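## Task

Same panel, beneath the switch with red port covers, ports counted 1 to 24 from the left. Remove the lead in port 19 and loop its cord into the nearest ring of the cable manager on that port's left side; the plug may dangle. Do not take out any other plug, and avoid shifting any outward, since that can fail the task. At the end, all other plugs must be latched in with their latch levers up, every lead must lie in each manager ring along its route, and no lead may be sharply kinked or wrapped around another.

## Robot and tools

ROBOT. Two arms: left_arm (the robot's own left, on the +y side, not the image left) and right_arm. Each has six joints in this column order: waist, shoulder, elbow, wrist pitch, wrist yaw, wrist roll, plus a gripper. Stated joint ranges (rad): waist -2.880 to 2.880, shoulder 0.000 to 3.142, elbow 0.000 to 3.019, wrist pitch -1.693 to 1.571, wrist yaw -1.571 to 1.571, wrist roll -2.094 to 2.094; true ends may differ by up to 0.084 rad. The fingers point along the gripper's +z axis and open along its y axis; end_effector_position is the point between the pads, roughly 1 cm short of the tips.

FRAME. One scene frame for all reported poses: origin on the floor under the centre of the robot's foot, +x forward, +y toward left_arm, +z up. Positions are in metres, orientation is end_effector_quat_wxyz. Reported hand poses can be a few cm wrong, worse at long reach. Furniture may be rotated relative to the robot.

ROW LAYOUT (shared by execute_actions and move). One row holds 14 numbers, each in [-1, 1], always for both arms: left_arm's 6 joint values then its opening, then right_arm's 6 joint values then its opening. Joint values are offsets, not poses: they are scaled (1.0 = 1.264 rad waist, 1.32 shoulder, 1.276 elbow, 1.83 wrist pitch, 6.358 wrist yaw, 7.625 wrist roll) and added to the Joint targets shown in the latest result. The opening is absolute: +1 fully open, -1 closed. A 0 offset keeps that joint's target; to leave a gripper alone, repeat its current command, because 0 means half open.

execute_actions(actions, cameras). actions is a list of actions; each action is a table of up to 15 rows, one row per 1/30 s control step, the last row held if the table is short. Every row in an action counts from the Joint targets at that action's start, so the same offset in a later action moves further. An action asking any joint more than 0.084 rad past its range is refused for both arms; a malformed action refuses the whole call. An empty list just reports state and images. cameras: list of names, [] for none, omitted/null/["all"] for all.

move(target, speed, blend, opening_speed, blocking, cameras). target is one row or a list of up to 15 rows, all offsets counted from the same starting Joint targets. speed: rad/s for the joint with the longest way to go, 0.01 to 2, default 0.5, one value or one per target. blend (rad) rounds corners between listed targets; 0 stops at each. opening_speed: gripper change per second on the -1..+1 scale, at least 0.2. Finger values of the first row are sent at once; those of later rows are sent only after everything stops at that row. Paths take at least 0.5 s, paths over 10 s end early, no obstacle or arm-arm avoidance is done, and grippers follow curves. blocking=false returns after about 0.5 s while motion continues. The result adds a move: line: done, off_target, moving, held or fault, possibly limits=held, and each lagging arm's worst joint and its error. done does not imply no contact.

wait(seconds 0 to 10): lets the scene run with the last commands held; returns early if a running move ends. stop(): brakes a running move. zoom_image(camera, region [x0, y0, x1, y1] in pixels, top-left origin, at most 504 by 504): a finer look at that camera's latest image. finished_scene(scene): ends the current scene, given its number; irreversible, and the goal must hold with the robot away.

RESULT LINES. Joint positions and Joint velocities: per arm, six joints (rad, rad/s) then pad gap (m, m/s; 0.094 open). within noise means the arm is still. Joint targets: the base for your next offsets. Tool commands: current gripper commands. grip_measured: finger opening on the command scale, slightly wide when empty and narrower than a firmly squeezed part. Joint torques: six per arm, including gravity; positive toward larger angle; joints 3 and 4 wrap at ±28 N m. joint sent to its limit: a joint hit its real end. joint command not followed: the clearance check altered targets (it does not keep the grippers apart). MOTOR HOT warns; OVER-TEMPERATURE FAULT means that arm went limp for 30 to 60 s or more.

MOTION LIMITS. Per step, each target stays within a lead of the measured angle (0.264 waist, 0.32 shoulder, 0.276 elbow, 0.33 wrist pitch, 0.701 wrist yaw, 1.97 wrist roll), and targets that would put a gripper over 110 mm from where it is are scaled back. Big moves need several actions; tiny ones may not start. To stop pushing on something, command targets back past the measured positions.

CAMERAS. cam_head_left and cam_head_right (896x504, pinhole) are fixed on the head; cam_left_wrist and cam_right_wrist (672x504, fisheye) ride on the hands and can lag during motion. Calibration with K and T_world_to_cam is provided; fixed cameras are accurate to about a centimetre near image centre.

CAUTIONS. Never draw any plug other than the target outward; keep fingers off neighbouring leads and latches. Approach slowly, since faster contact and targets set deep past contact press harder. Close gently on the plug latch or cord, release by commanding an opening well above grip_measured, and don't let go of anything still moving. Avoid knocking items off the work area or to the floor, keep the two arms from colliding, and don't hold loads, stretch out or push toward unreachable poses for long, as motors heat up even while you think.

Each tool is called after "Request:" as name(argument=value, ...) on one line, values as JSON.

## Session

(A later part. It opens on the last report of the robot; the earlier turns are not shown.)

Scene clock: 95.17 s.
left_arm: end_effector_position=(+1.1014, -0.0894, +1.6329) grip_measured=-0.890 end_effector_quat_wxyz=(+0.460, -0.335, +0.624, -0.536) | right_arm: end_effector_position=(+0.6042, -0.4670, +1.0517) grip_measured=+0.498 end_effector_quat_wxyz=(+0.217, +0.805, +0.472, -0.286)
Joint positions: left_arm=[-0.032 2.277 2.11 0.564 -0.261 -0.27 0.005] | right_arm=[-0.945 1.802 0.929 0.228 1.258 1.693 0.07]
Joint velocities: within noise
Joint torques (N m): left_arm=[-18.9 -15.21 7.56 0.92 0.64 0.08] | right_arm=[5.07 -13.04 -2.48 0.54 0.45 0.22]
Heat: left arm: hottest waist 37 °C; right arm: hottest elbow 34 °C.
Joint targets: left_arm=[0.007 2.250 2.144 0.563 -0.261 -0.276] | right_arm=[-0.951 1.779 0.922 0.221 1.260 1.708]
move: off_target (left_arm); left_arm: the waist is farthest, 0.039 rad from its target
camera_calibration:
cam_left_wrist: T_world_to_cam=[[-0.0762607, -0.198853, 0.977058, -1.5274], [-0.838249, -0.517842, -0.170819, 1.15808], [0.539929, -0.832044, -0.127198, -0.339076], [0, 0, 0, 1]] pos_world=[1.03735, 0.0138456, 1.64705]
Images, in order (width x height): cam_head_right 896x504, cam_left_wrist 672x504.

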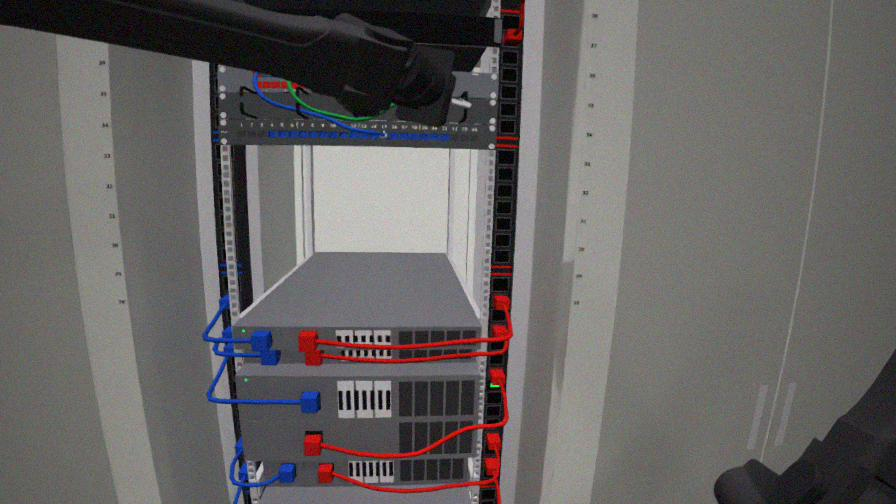

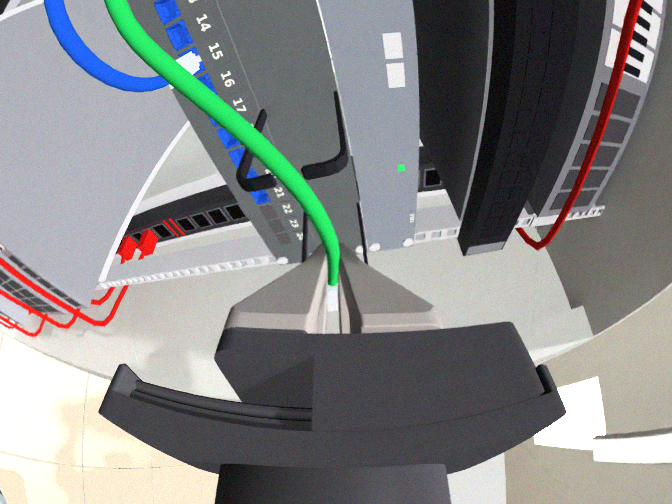

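Request:
move(target=[0.0095,-0.0165,0,0,0,0,-0.93,0,0,0,0,0,0,0.5], speed=0.1, cameras=["cam_left_wrist","cam_head_right"])

Request:
zoom_image(camera="cam_left_wrist", region=[210, 60, 410, 290])

Request:
zoom_image(camera="cam_head_right", region=[400, 70, 500, 150])

Scene clock: 96.43 s.
left_arm: end_effector_position=(+1.1028, -0.0880, +1.6312) grip_measured=-0.890 end_effector_quat_wxyz=(+0.460, -0.335, +0.624, -0.536) | right_arm: end_effector_position=(+0.6042, -0.4670, +1.0517) grip_measured=+0.498 end_effector_quat_wxyz=(+0.217, +0.805, +0.472, -0.286)
Joint positions: left_arm=[-0.029 2.276 2.11 0.561 -0.257 -0.273 0.005] | right_arm=[-0.945 1.802 0.929 0.228 1.258 1.693 0.07]
Joint velocities: within noise
Joint torques (N m): left_arm=[-18.2 -16.79 7.56 1.02 0.46 0.11] | right_arm=[5.6 -12.98 -2.35 0.62 0.44 0.23]
Heat: left arm: hottest waist 37 °C; right arm: hottest elbow 34 °C.
Joint targets: left_arm=[0.019 2.228 2.144 0.563 -0.261 -0.276] | right_arm=[-0.951 1.779 0.922 0.221 1.260 1.708]
move: off_target (left_arm); left_arm: the waist is farthest, 0.048 rad from its target
camera_calibration:
cam_left_wrist: T_world_to_cam=[[-0.0761262, -0.197355, 0.977372, -1.52585], [-0.838811, -0.517271, -0.169783, 1.15871], [0.539073, -0.832756, -0.126165, -0.339665], [0, 0, 0, 1]] pos_world=[1.03888, 0.0153726, 1.6452]
Images, in order (width x height): cam_head_right 896x504, cam_left_wrist 672x504.

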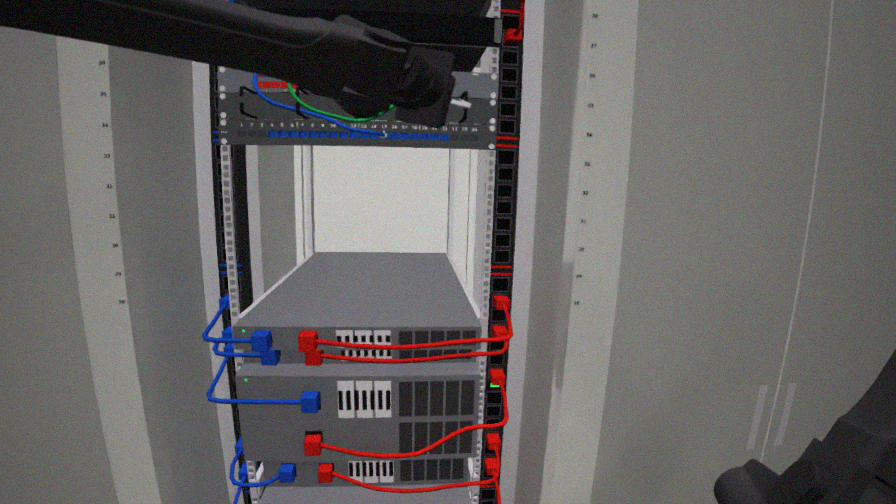

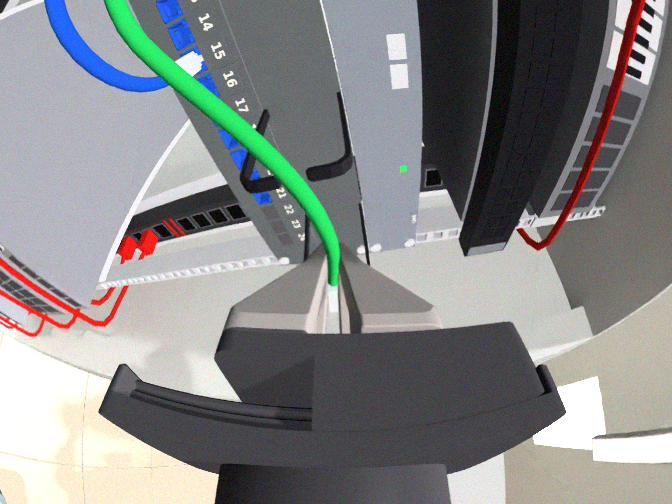

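Scaled by 2.191 from the camera's 672x504 image, which has a finer 960x720 frame.

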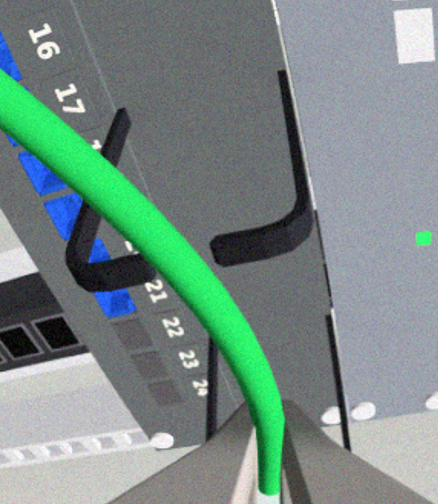

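Scaled by 5.040 from the camera's 896x504 image, which has a finer 1280x720 frame.

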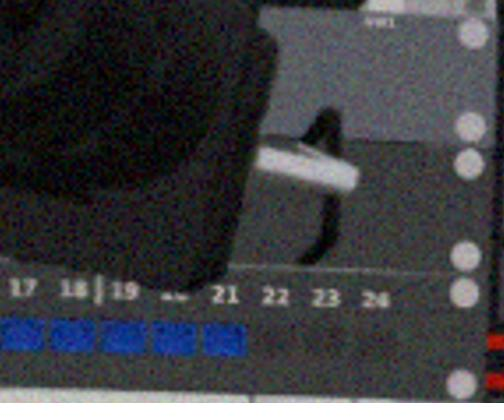

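Request:
move(target=[-0.0585,-0.0515,-0.1708,0.0721,-0.0035,0,-0.93,0,0,0,0,0,0,0.5], speed=0.15, cameras=["cam_left_wrist","cam_head_right"])

Request:
zoom_image(camera="cam_left_wrist", region=[210, 60, 410, 290])

Request:
zoom_image(camera="cam_head_right", region=[400, 70, 500, 150])

Request:
zoom_image(camera="cam_head_right", region=[260, 60, 360, 140])

Scene clock: 99.37 s.
left_arm: end_effector_position=(+1.0737, -0.0726, +1.6189) grip_measured=-0.890 end_effector_quat_wxyz=(+0.459, -0.344, +0.626, -0.528) | right_arm: end_effector_position=(+0.6042, -0.4670, +1.0517) grip_measured=+0.498 end_effector_quat_wxyz=(+0.217, +0.805, +0.472, -0.286)
Joint positions: left_arm=[-0.029 2.195 1.922 0.675 -0.281 -0.274 0.005] | right_arm=[-0.945 1.802 0.929 0.228 1.258 1.693 0.07]
Joint velocities: within noise
Joint torques (N m): left_arm=[-23.12 -15.27 5.03 1.63 0.52 0.11] | right_arm=[5.13 -12.98 -2.44 0.55 0.42 0.21]
Heat: left arm: hottest waist 38 °C; right arm: hottest elbow 34 °C.
Joint targets: left_arm=[-0.055 2.160 1.927 0.695 -0.284 -0.276] | right_arm=[-0.951 1.779 0.922 0.221 1.260 1.708]
move: done
camera_calibration:
cam_left_wrist: T_world_to_cam=[[-0.0557075, -0.202893, 0.977615, -1.53577], [-0.83296, -0.53043, -0.157549, 1.11302], [0.550522, -0.823091, -0.139453, -0.302797], [0, 0, 0, 1]] pos_world=[1.00824, 0.0295519, 1.63452]
Images, in order (width x height): cam_head_right 896x504, cam_left_wrist 672x504.

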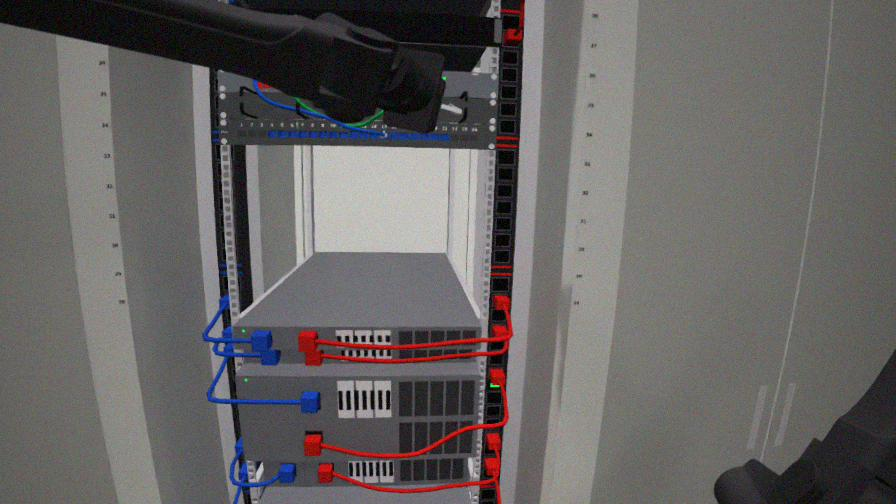

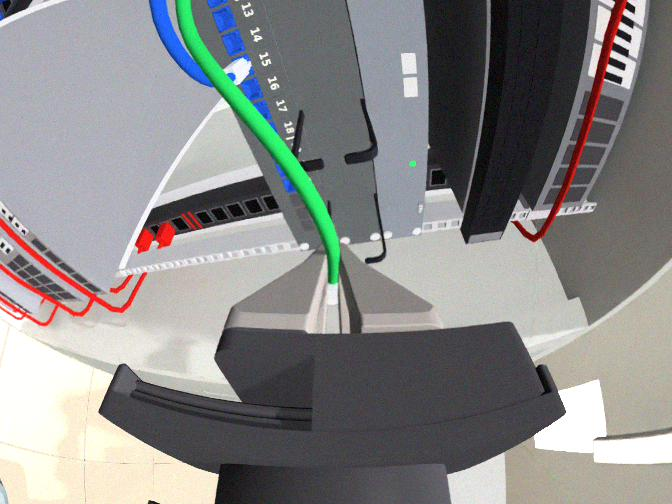

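Scaled by 2.191 from the camera's 672x504 image, which has a finer 960x720 frame.

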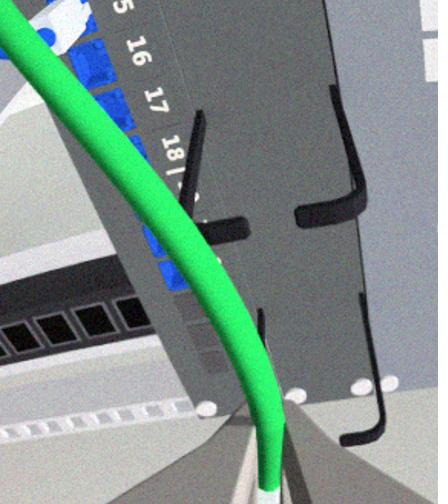

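Scaled by 5.040 from the camera's 896x504 image, which has a finer 1280x720 frame.

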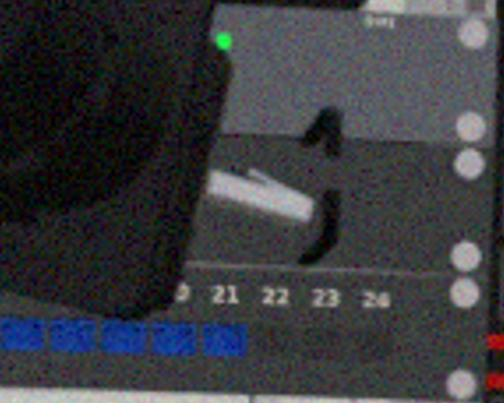

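Scaled by 5.040 from the camera's 896x504 image, which has a finer 1280x720 frame.

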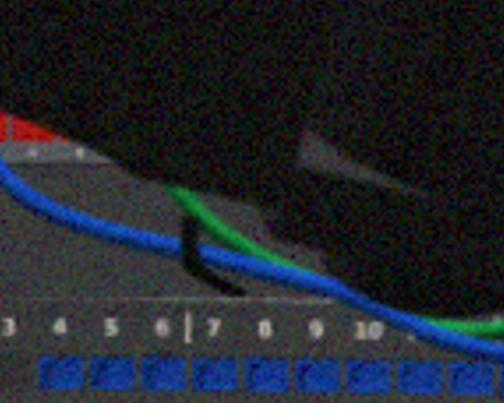

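Request:
zoom_image(camera="cam_head_right", region=[300, 95, 370, 140])

Request:
zoom_image(camera="cam_left_wrist", region=[140, 0, 260, 110])

Scaled by 7.200 from the camera's 896x504 image, which has a finer 1280x720 frame.

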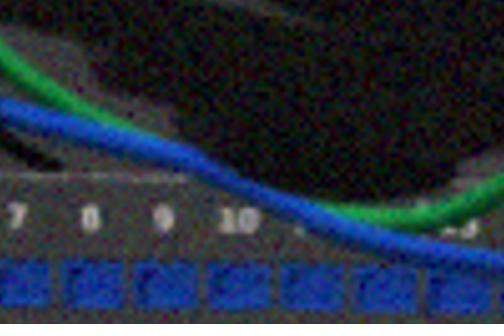

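Scaled by 4.200 from the camera's 672x504 image, which has a finer 960x720 frame.

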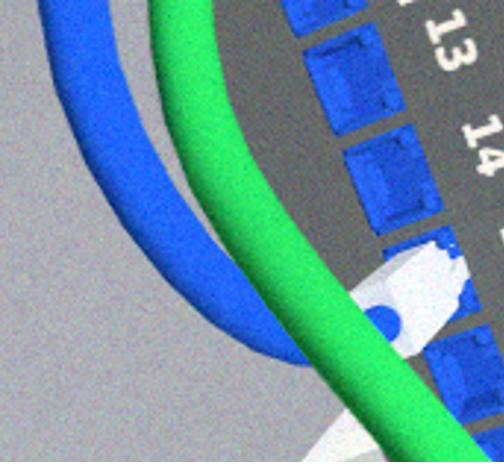

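Request:
move(target=[[0.0198,0.0341,0.0165,-0.0148,0,0.0131,-0.93,0,0,0,0,0,0,0.5],[0.0277,0.0591,0.0964,-0.0475,0.0016,0.0131,-0.93,0,0,0,0,0,0,0.5]], speed=0.15, cameras=["cam_left_wrist","cam_head_right"])

Request:
zoom_image(camera="cam_left_wrist", region=[210, 60, 410, 290])

Request:
zoom_image(camera="cam_head_right", region=[400, 70, 500, 150])

Scene clock: 103.40 s.
left_arm: end_effector_position=(+1.0895, -0.0800, +1.6248) grip_measured=-0.890 end_effector_quat_wxyz=(+0.481, -0.312, +0.641, -0.510) | right_arm: end_effector_position=(+0.6042, -0.4670, +1.0517) grip_measured=+0.498 end_effector_quat_wxyz=(+0.217, +0.805, +0.472, -0.286)
Joint positions: left_arm=[-0.029 2.233 2.017 0.612 -0.274 -0.187 0.005] | right_arm=[-0.945 1.802 0.929 0.228 1.258 1.693 0.07]
Joint velocities: within noise
Joint torques (N m): left_arm=[-20.84 -12.1 7.39 0.84 0.68 0.25] | right_arm=[5.42 -12.75 -2.37 0.57 0.45 0.23]
Heat: left arm: hottest waist 38 °C; right arm: hottest elbow 34 °C.
Joint targets: left_arm=[-0.020 2.238 2.050 0.609 -0.273 -0.176] | right_arm=[-0.951 1.779 0.922 0.221 1.260 1.708]
move: done
camera_calibration:
cam_left_wrist: T_world_to_cam=[[-0.0909647, -0.281451, 0.955254, -1.47367], [-0.831988, -0.505681, -0.228217, 1.23899], [0.547286, -0.81552, -0.188164, -0.233524], [0, 0, 0, 1]] pos_world=[1.02458, 0.0213233, 1.64655]
Images, in order (width x height): cam_head_right 896x504, cam_left_wrist 672x504.

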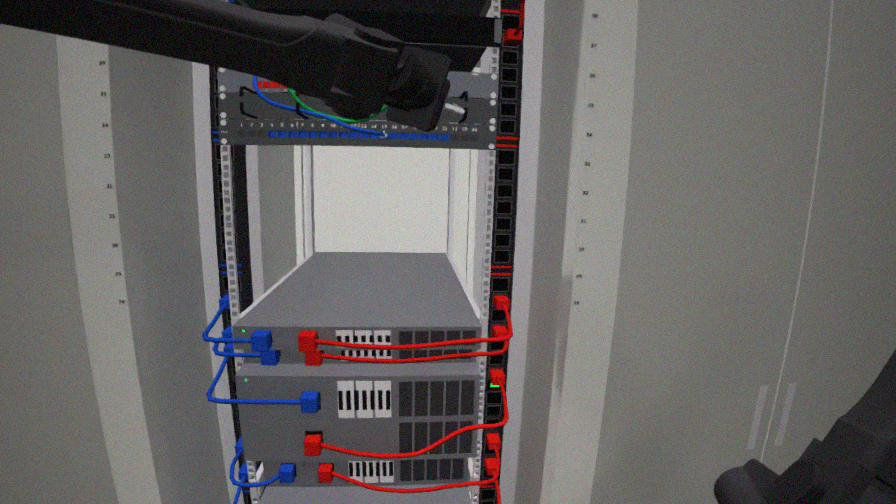

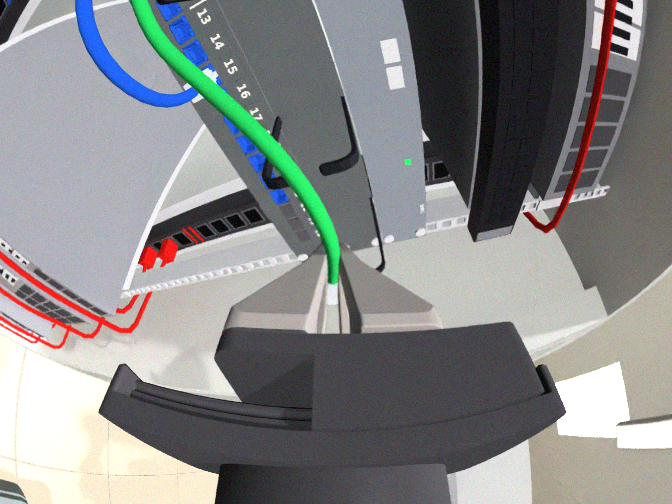

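Scaled by 2.191 from the camera's 672x504 image, which has a finer 960x720 frame.

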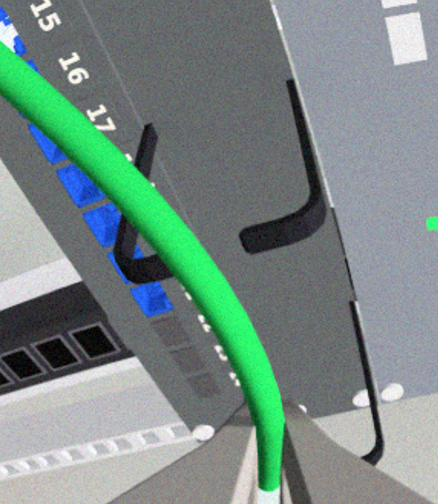

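Scaled by 5.040 from the camera's 896x504 image, which has a finer 1280x720 frame.

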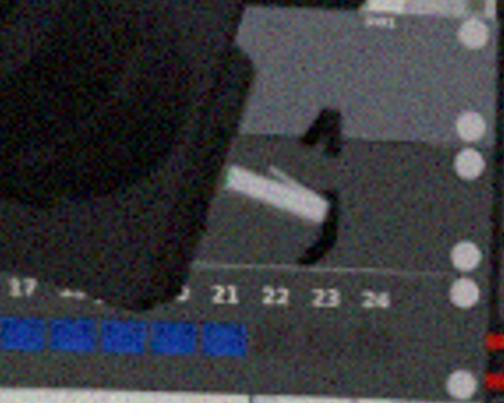

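Request:
move(target=[0,0,0.0188,0.0180,0,0,-0.93,0,0,0,0,0,0,0.5], speed=0.1, cameras=["cam_left_wrist","cam_head_right"])

Request:
zoom_image(camera="cam_left_wrist", region=[210, 60, 410, 290])

Request:
zoom_image(camera="cam_head_right", region=[400, 70, 500, 150])

Scene clock: 104.80 s.
left_arm: end_effector_position=(+1.0982, -0.0707, +1.6325) grip_measured=-0.890 end_effector_quat_wxyz=(+0.489, -0.321, +0.631, -0.509) | right_arm: end_effector_position=(+0.6042, -0.4670, +1.0517) grip_measured=+0.498 end_effector_quat_wxyz=(+0.217, +0.805, +0.472, -0.286)
Joint positions: left_arm=[-0.029 2.235 2.04 0.621 -0.274 -0.186 0.005] | right_arm=[-0.945 1.802 0.929 0.228 1.258 1.693 0.07]
Joint velocities: within noise
Joint torques (N m): left_arm=[-20.89 -11.81 7.45 1.66 0.67 0.25] | right_arm=[5.01 -12.98 -2.47 0.53 0.47 0.2]
Heat: left arm: hottest waist 38 °C; right arm: hottest elbow 34 °C.
Joint targets: left_arm=[-0.020 2.238 2.073 0.641 -0.273 -0.176] | right_arm=[-0.951 1.779 0.922 0.221 1.260 1.708]
move: done
camera_calibration:
cam_left_wrist: T_world_to_cam=[[-0.0936304, -0.272306, 0.957644, -1.47791], [-0.815728, -0.530483, -0.230598, 1.23692], [0.570807, -0.802768, -0.172458, -0.279753], [0, 0, 0, 1]] pos_world=[1.03029, 0.0291422, 1.6523]
Images, in order (width x height): cam_head_right 896x504, cam_left_wrist 672x504.

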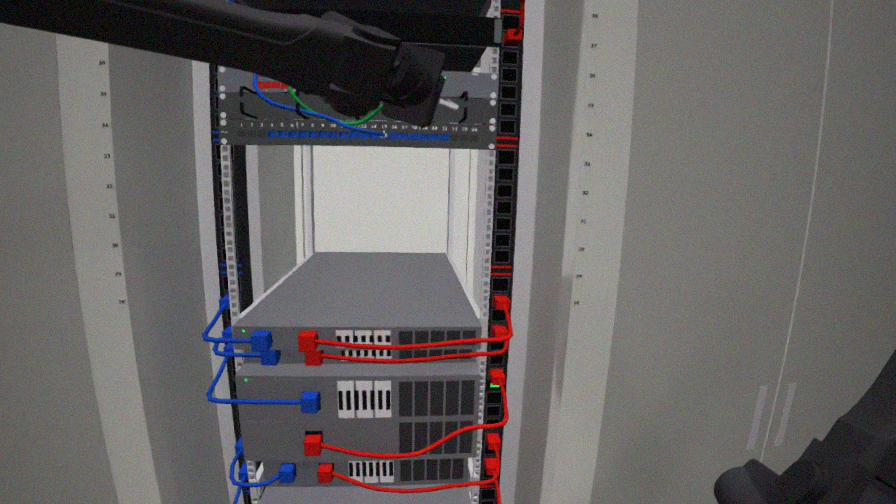

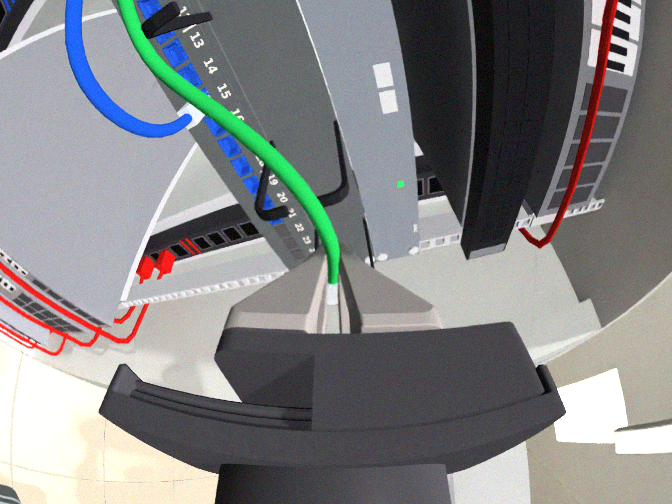

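Scaled by 2.191 from the camera's 672x504 image, which has a finer 960x720 frame.

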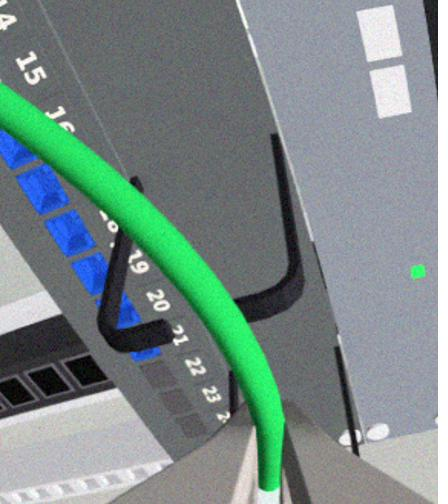

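Scaled by 5.040 from the camera's 896x504 image, which has a finer 1280x720 frame.

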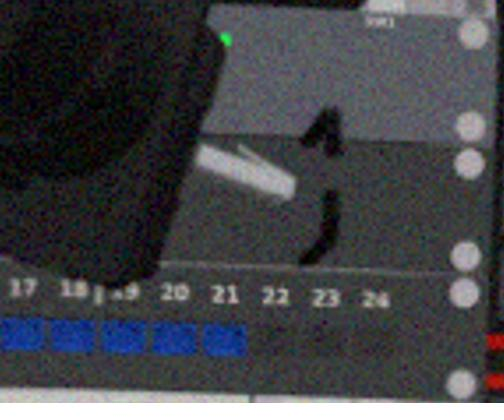

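Request:
move(target=[[0.0158,0.0053,0,-0.0142,0,0,-0.93,0,0,0,0,0,0,0.5],[0.0206,0.0182,0.0353,-0.0311,0.0012,0,-0.93,0,0,0,0,0,0,0.5]], speed=0.12, cameras=["cam_left_wrist","cam_head_right"])

Request:
zoom_image(camera="cam_left_wrist", region=[210, 60, 410, 290])

Request:
zoom_image(camera="cam_head_right", region=[400, 70, 500, 150])

Scene clock: 106.50 s.
left_arm: end_effector_position=(+1.1040, -0.0770, +1.6321) grip_measured=-0.890 end_effector_quat_wxyz=(+0.487, -0.316, +0.633, -0.511) | right_arm: end_effector_position=(+0.6042, -0.4670, +1.0517) grip_measured=+0.498 end_effector_quat_wxyz=(+0.217, +0.805, +0.472, -0.286)
Joint positions: left_arm=[-0.027 2.258 2.086 0.588 -0.267 -0.186 0.005] | right_arm=[-0.945 1.802 0.929 0.228 1.258 1.693 0.07]
Joint velocities: within noise
Joint torques (N m): left_arm=[-19.19 -12.51 7.42 0.91 0.69 0.24] | right_arm=[5.19 -12.92 -2.43 0.59 0.43 0.18]
Heat: left arm: hottest waist 38 °C; right arm: hottest elbow 34 °C.
Joint targets: left_arm=[0.006 2.262 2.119 0.584 -0.266 -0.176] | right_arm=[-0.951 1.779 0.922 0.221 1.260 1.708]
move: done
camera_calibration:
cam_left_wrist: T_world_to_cam=[[-0.0981283, -0.274248, 0.956639, -1.47231], [-0.82125, -0.520608, -0.233488, 1.24987], [0.562067, -0.808552, -0.17414, -0.276277], [0, 0, 0, 1]] pos_world=[1.03727, 0.0235315, 1.65219]
Images, in order (width x height): cam_head_right 896x504, cam_left_wrist 672x504.

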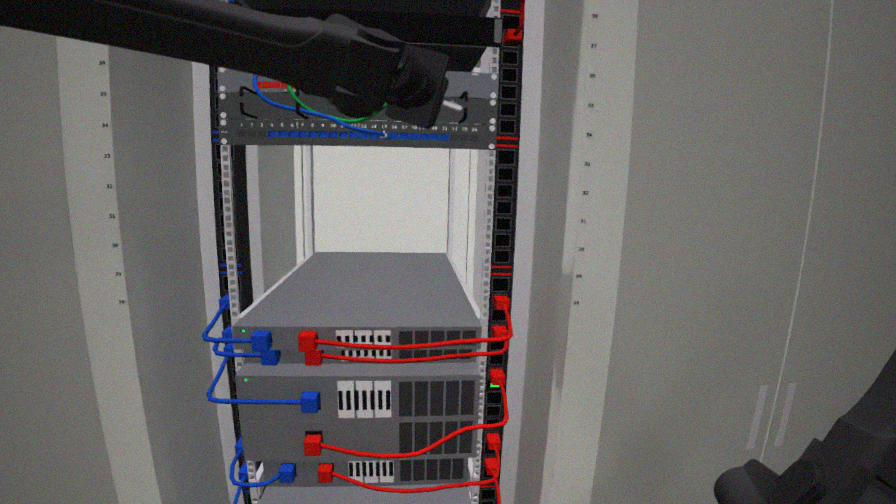

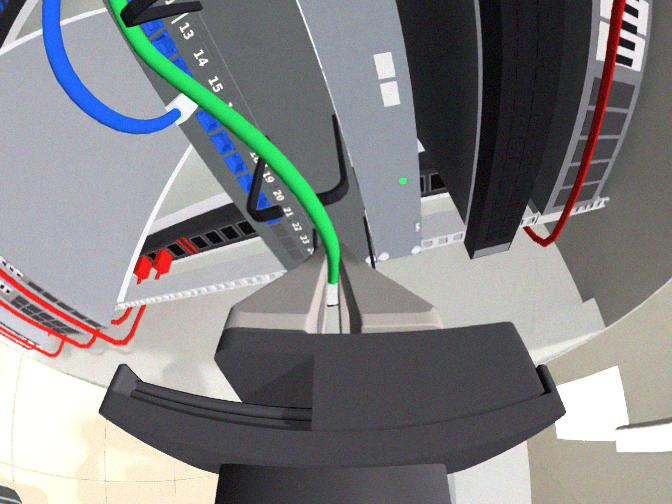

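Scaled by 2.191 from the camera's 672x504 image, which has a finer 960x720 frame.

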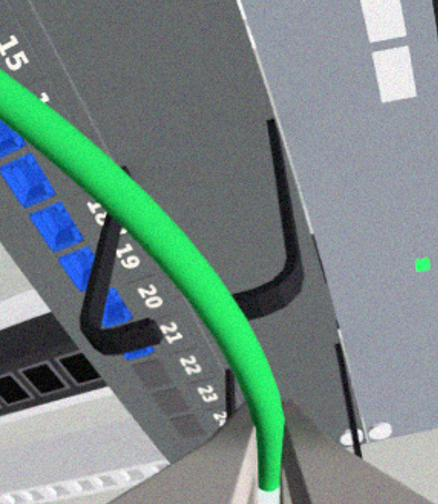

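Scaled by 5.040 from the camera's 896x504 image, which has a finer 1280x720 frame.

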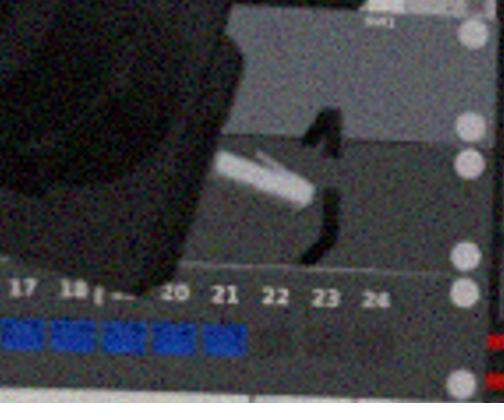

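Request:
move(target=[0.0110,0,0,0.0190,0,-0.0100,-0.93,0,0,0,0,0,0,0.5], speed=0.1, cameras=["cam_left_wrist"])

Request:
zoom_image(camera="cam_left_wrist", region=[210, 60, 410, 290])

Scene clock: 108.13 s.
left_arm: end_effector_position=(+1.1093, -0.0703, +1.6222) grip_measured=-0.890 end_effector_quat_wxyz=(+0.475, -0.340, +0.623, -0.520) | right_arm: end_effector_position=(+0.6042, -0.4670, +1.0517) grip_measured=+0.498 end_effector_quat_wxyz=(+0.217, +0.805, +0.472, -0.286)
Joint positions: left_arm=[-0.013 2.258 2.086 0.598 -0.267 -0.247 0.005] | right_arm=[-0.945 1.802 0.929 0.228 1.258 1.693 0.07]
Joint velocities: within noise
Joint torques (N m): left_arm=[-19.19 -12.63 7.39 1.69 0.67 0.08] | right_arm=[5.25 -12.81 -2.4 0.62 0.42 0.22]
Heat: left arm: hottest waist 38 °C; right arm: hottest elbow 34 °C.
Joint targets: left_arm=[0.020 2.262 2.119 0.619 -0.266 -0.252] | right_arm=[-0.951 1.779 0.922 0.221 1.260 1.708]
move: done
camera_calibration:
cam_left_wrist: T_world_to_cam=[[-0.0705239, -0.225283, 0.971738, -1.51216], [-0.817688, -0.544897, -0.18567, 1.17209], [0.571325, -0.807673, -0.145783, -0.33178], [0, 0, 0, 1]] pos_world=[1.04132, 0.0300349, 1.63868]
Images, in order (width x height): cam_left_wrist 672x504.

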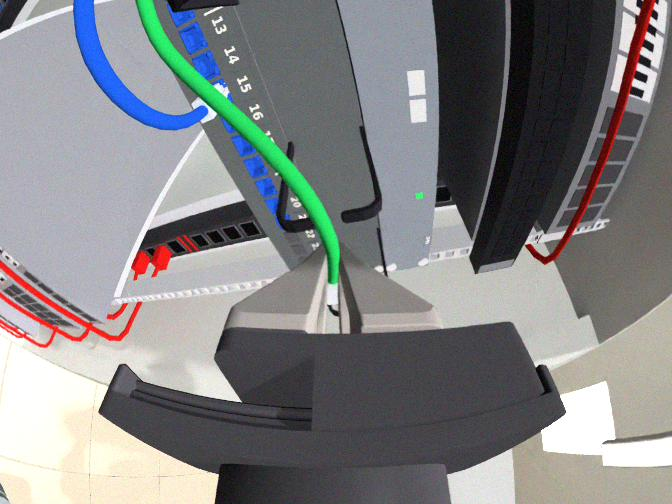

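Scaled by 2.191 from the camera's 672x504 image, which has a finer 960x720 frame.

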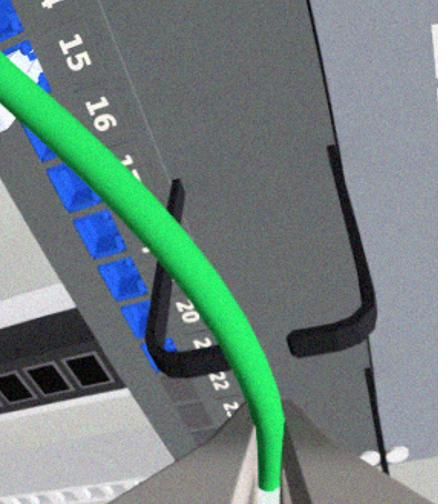

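Request:
move(target=[0,0.0250,0.0556,-0.0404,0.0019,0,-0.93,0,0,0,0,0,0,0.5], speed=0.12, cameras=["cam_left_wrist","cam_head_right"])

Request:
zoom_image(camera="cam_left_wrist", region=[210, 60, 410, 290])

Request:
zoom_image(camera="cam_head_right", region=[400, 70, 500, 150])

Scene clock: 115.53 s.
left_arm: end_effector_position=(+1.1181, -0.0778, +1.6255) grip_measured=-0.890 end_effector_quat_wxyz=(+0.473, -0.334, +0.624, -0.524) | right_arm: end_effector_position=(+0.6042, -0.4670, +1.0517) grip_measured=+0.498 end_effector_quat_wxyz=(+0.217, +0.805, +0.472, -0.286)
Joint positions: left_arm=[-0.013 2.289 2.155 0.549 -0.255 -0.248 0.005] | right_arm=[-0.945 1.802 0.929 0.228 1.258 1.693 0.07]
Joint velocities: within noise
Joint torques (N m): left_arm=[-19.55 -12.75 7.54 0.87 0.7 0.09] | right_arm=[5.25 -12.98 -2.37 0.55 0.45 0.21]
Heat: left arm: hottest waist 38 °C; right arm: hottest elbow 34 °C.
Joint targets: left_arm=[0.020 2.295 2.190 0.545 -0.254 -0.252] | right_arm=[-0.951 1.779 0.922 0.221 1.260 1.708]
move: done
camera_calibration:
cam_left_wrist: T_world_to_cam=[[-0.0789865, -0.224141, 0.971351, -1.50617], [-0.824869, -0.53246, -0.189941, 1.19174], [0.559779, -0.81624, -0.14283, -0.334911], [0, 0, 0, 1]] pos_world=[1.05154, 0.0235926, 1.64154]
Images, in order (width x height): cam_head_right 896x504, cam_left_wrist 672x504.

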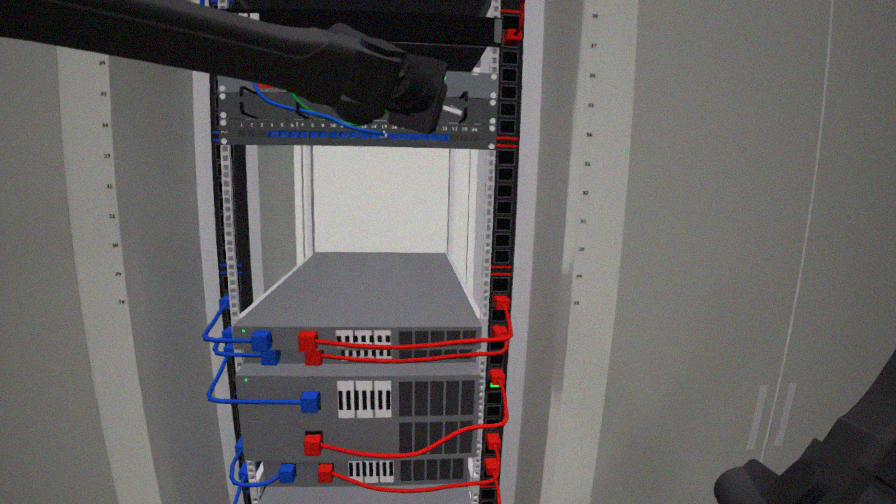

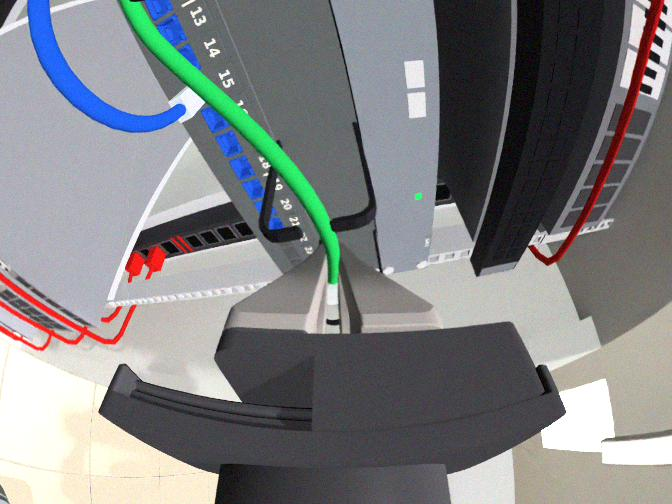

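Scaled by 2.191 from the camera's 672x504 image, which has a finer 960x720 frame.

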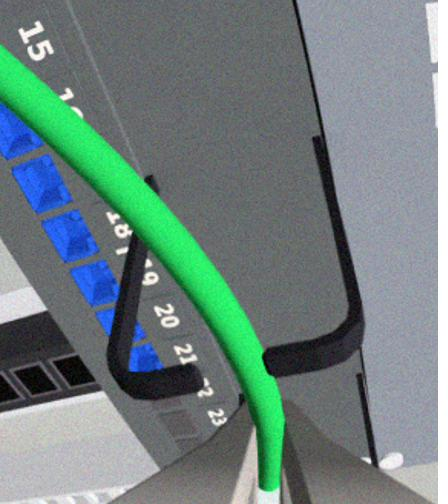

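Scaled by 5.040 from the camera's 896x504 image, which has a finer 1280x720 frame.

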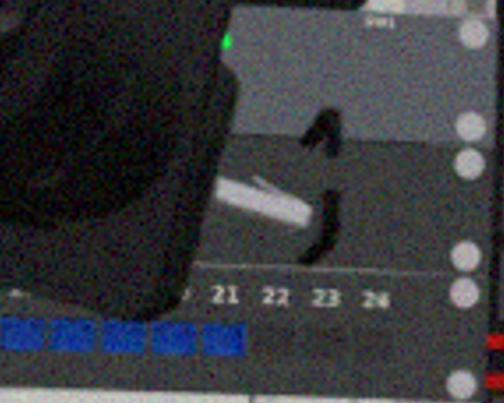

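Request:
move(target=[0.0090,0.0040,0.0330,-0.0055,0.0008,0,-0.93,0,0,0,0,0,0,0.5], speed=0.1, cameras=["cam_left_wrist","cam_head_right"])

Request:
zoom_image(camera="cam_left_wrist", region=[260, 140, 400, 290])

Request:
zoom_image(camera="cam_head_right", region=[400, 70, 500, 150])

Scene clock: 116.93 s.
left_arm: end_effector_position=(+1.1271, -0.0734, +1.6260) grip_measured=-0.890 end_effector_quat_wxyz=(+0.477, -0.337, +0.620, -0.524) | right_arm: end_effector_position=(+0.6042, -0.4670, +1.0517) grip_measured=+0.498 end_effector_quat_wxyz=(+0.217, +0.805, +0.472, -0.286)
Joint positions: left_arm=[-0.007 2.301 2.192 0.536 -0.249 -0.248 0.005] | right_arm=[-0.945 1.802 0.929 0.228 1.258 1.693 0.07]
Joint velocities: within noise
Joint torques (N m): left_arm=[-19.25 -13.39 7.95 0.91 0.63 0.09] | right_arm=[5.07 -12.86 -2.43 0.54 0.43 0.19]
Heat: left arm: hottest waist 39 °C; right arm: hottest elbow 34 °C.
Joint targets: left_arm=[0.032 2.301 2.232 0.535 -0.249 -0.252] | right_arm=[-0.951 1.779 0.922 0.221 1.260 1.708]
move: off_target (left_arm); left_arm: the elbow is farthest, 0.040 rad from its target
camera_calibration:
cam_left_wrist: T_world_to_cam=[[-0.0824059, -0.221913, 0.971578, -1.50135], [-0.818063, -0.541735, -0.19312, 1.19846], [0.569194, -0.810727, -0.136897, -0.356121], [0, 0, 0, 1]] pos_world=[1.0594, 0.0273625, 1.64137]
Images, in order (width x height): cam_head_right 896x504, cam_left_wrist 672x504.

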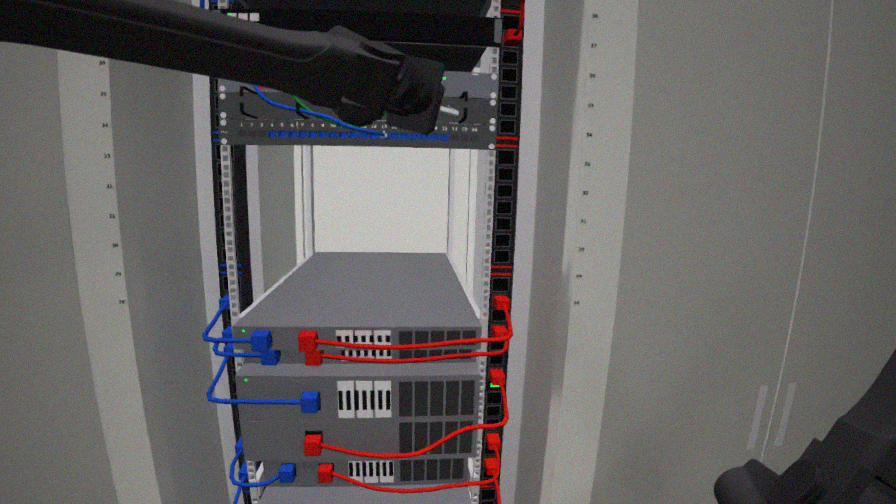

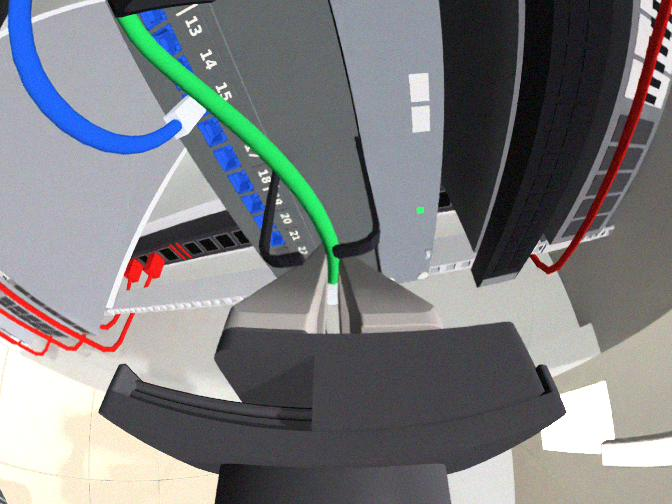

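Scaled by 3.360 from the camera's 672x504 image, which has a finer 960x720 frame.

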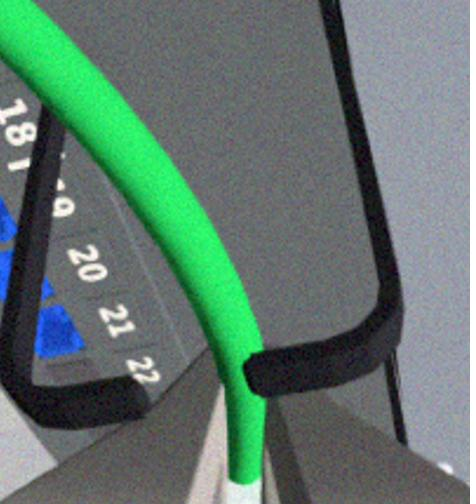

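Scaled by 5.040 from the camera's 896x504 image, which has a finer 1280x720 frame.

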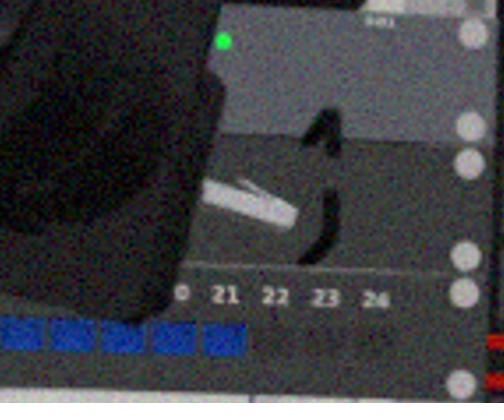

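Request:
move(target=[0.0158,0,0,-0.0190,0,0,-0.93,0,0,0,0,0,0,0.5], speed=0.1, cameras=["cam_left_wrist","cam_head_right"])

Request:
zoom_image(camera="cam_left_wrist", region=[260, 140, 400, 290])

Request:
zoom_image(camera="cam_head_right", region=[400, 70, 500, 150])

Scene clock: 118.43 s.
left_arm: end_effector_position=(+1.1315, -0.0731, +1.6053) grip_measured=-0.890 end_effector_quat_wxyz=(+0.469, -0.330, +0.636, -0.517) | right_arm: end_effector_position=(+0.6042, -0.4670, +1.0517) grip_measured=+0.498 end_effector_quat_wxyz=(+0.217, +0.805, +0.472, -0.286)
Joint positions: left_arm=[0.015 2.303 2.194 0.501 -0.244 -0.248 0.005] | right_arm=[-0.945 1.802 0.929 0.228 1.258 1.693 0.07]
Joint velocities: within noise
Joint torques (N m): left_arm=[-19.43 -13.74 7.86 1.01 0.44 0.09] | right_arm=[4.72 -12.86 -2.45 0.49 0.44 0.2]
Heat: left arm: hottest waist 39 °C; right arm: hottest elbow 34 °C.
Joint targets: left_arm=[0.052 2.301 2.232 0.501 -0.248 -0.252] | right_arm=[-0.951 1.779 0.922 0.221 1.260 1.708]
move: off_target (left_arm); left_arm: the elbow is farthest, 0.038 rad from its target
camera_calibration:
cam_left_wrist: T_world_to_cam=[[-0.0662523, -0.245056, 0.967242, -1.49385], [-0.833011, -0.520041, -0.188813, 1.20982], [0.549276, -0.818233, -0.169681, -0.286605], [0, 0, 0, 1]] pos_world=[1.06625, 0.0285691, 1.62471]
Images, in order (width x height): cam_head_right 896x504, cam_left_wrist 672x504.

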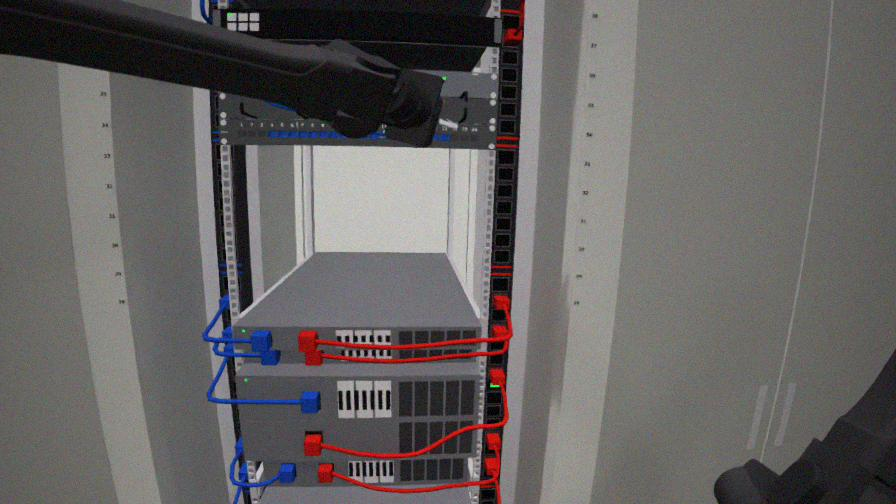

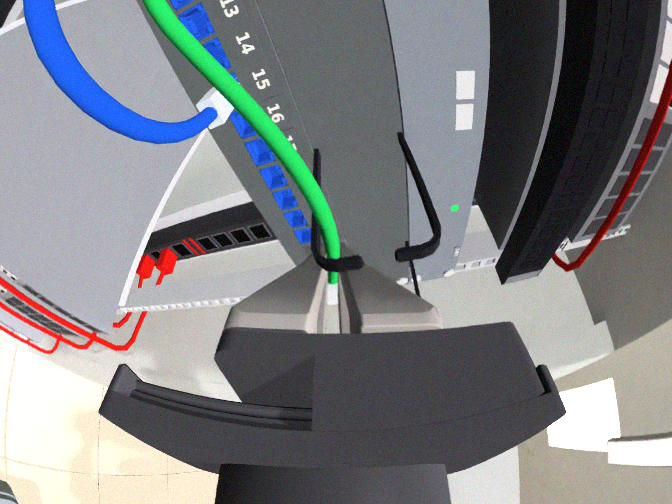

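Scaled by 3.360 from the camera's 672x504 image, which has a finer 960x720 frame.

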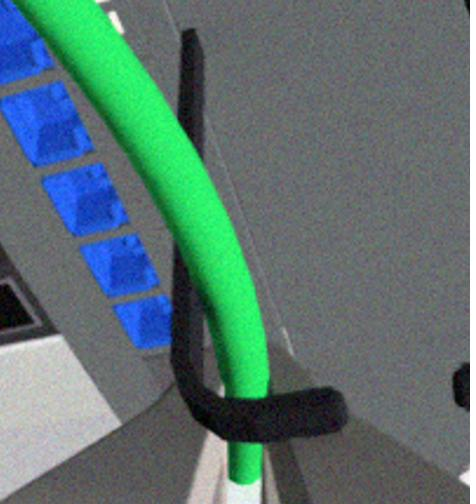

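Scaled by 5.040 from the camera's 896x504 image, which has a finer 1280x720 frame.

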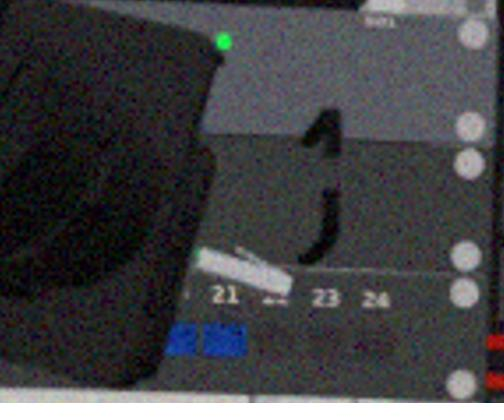

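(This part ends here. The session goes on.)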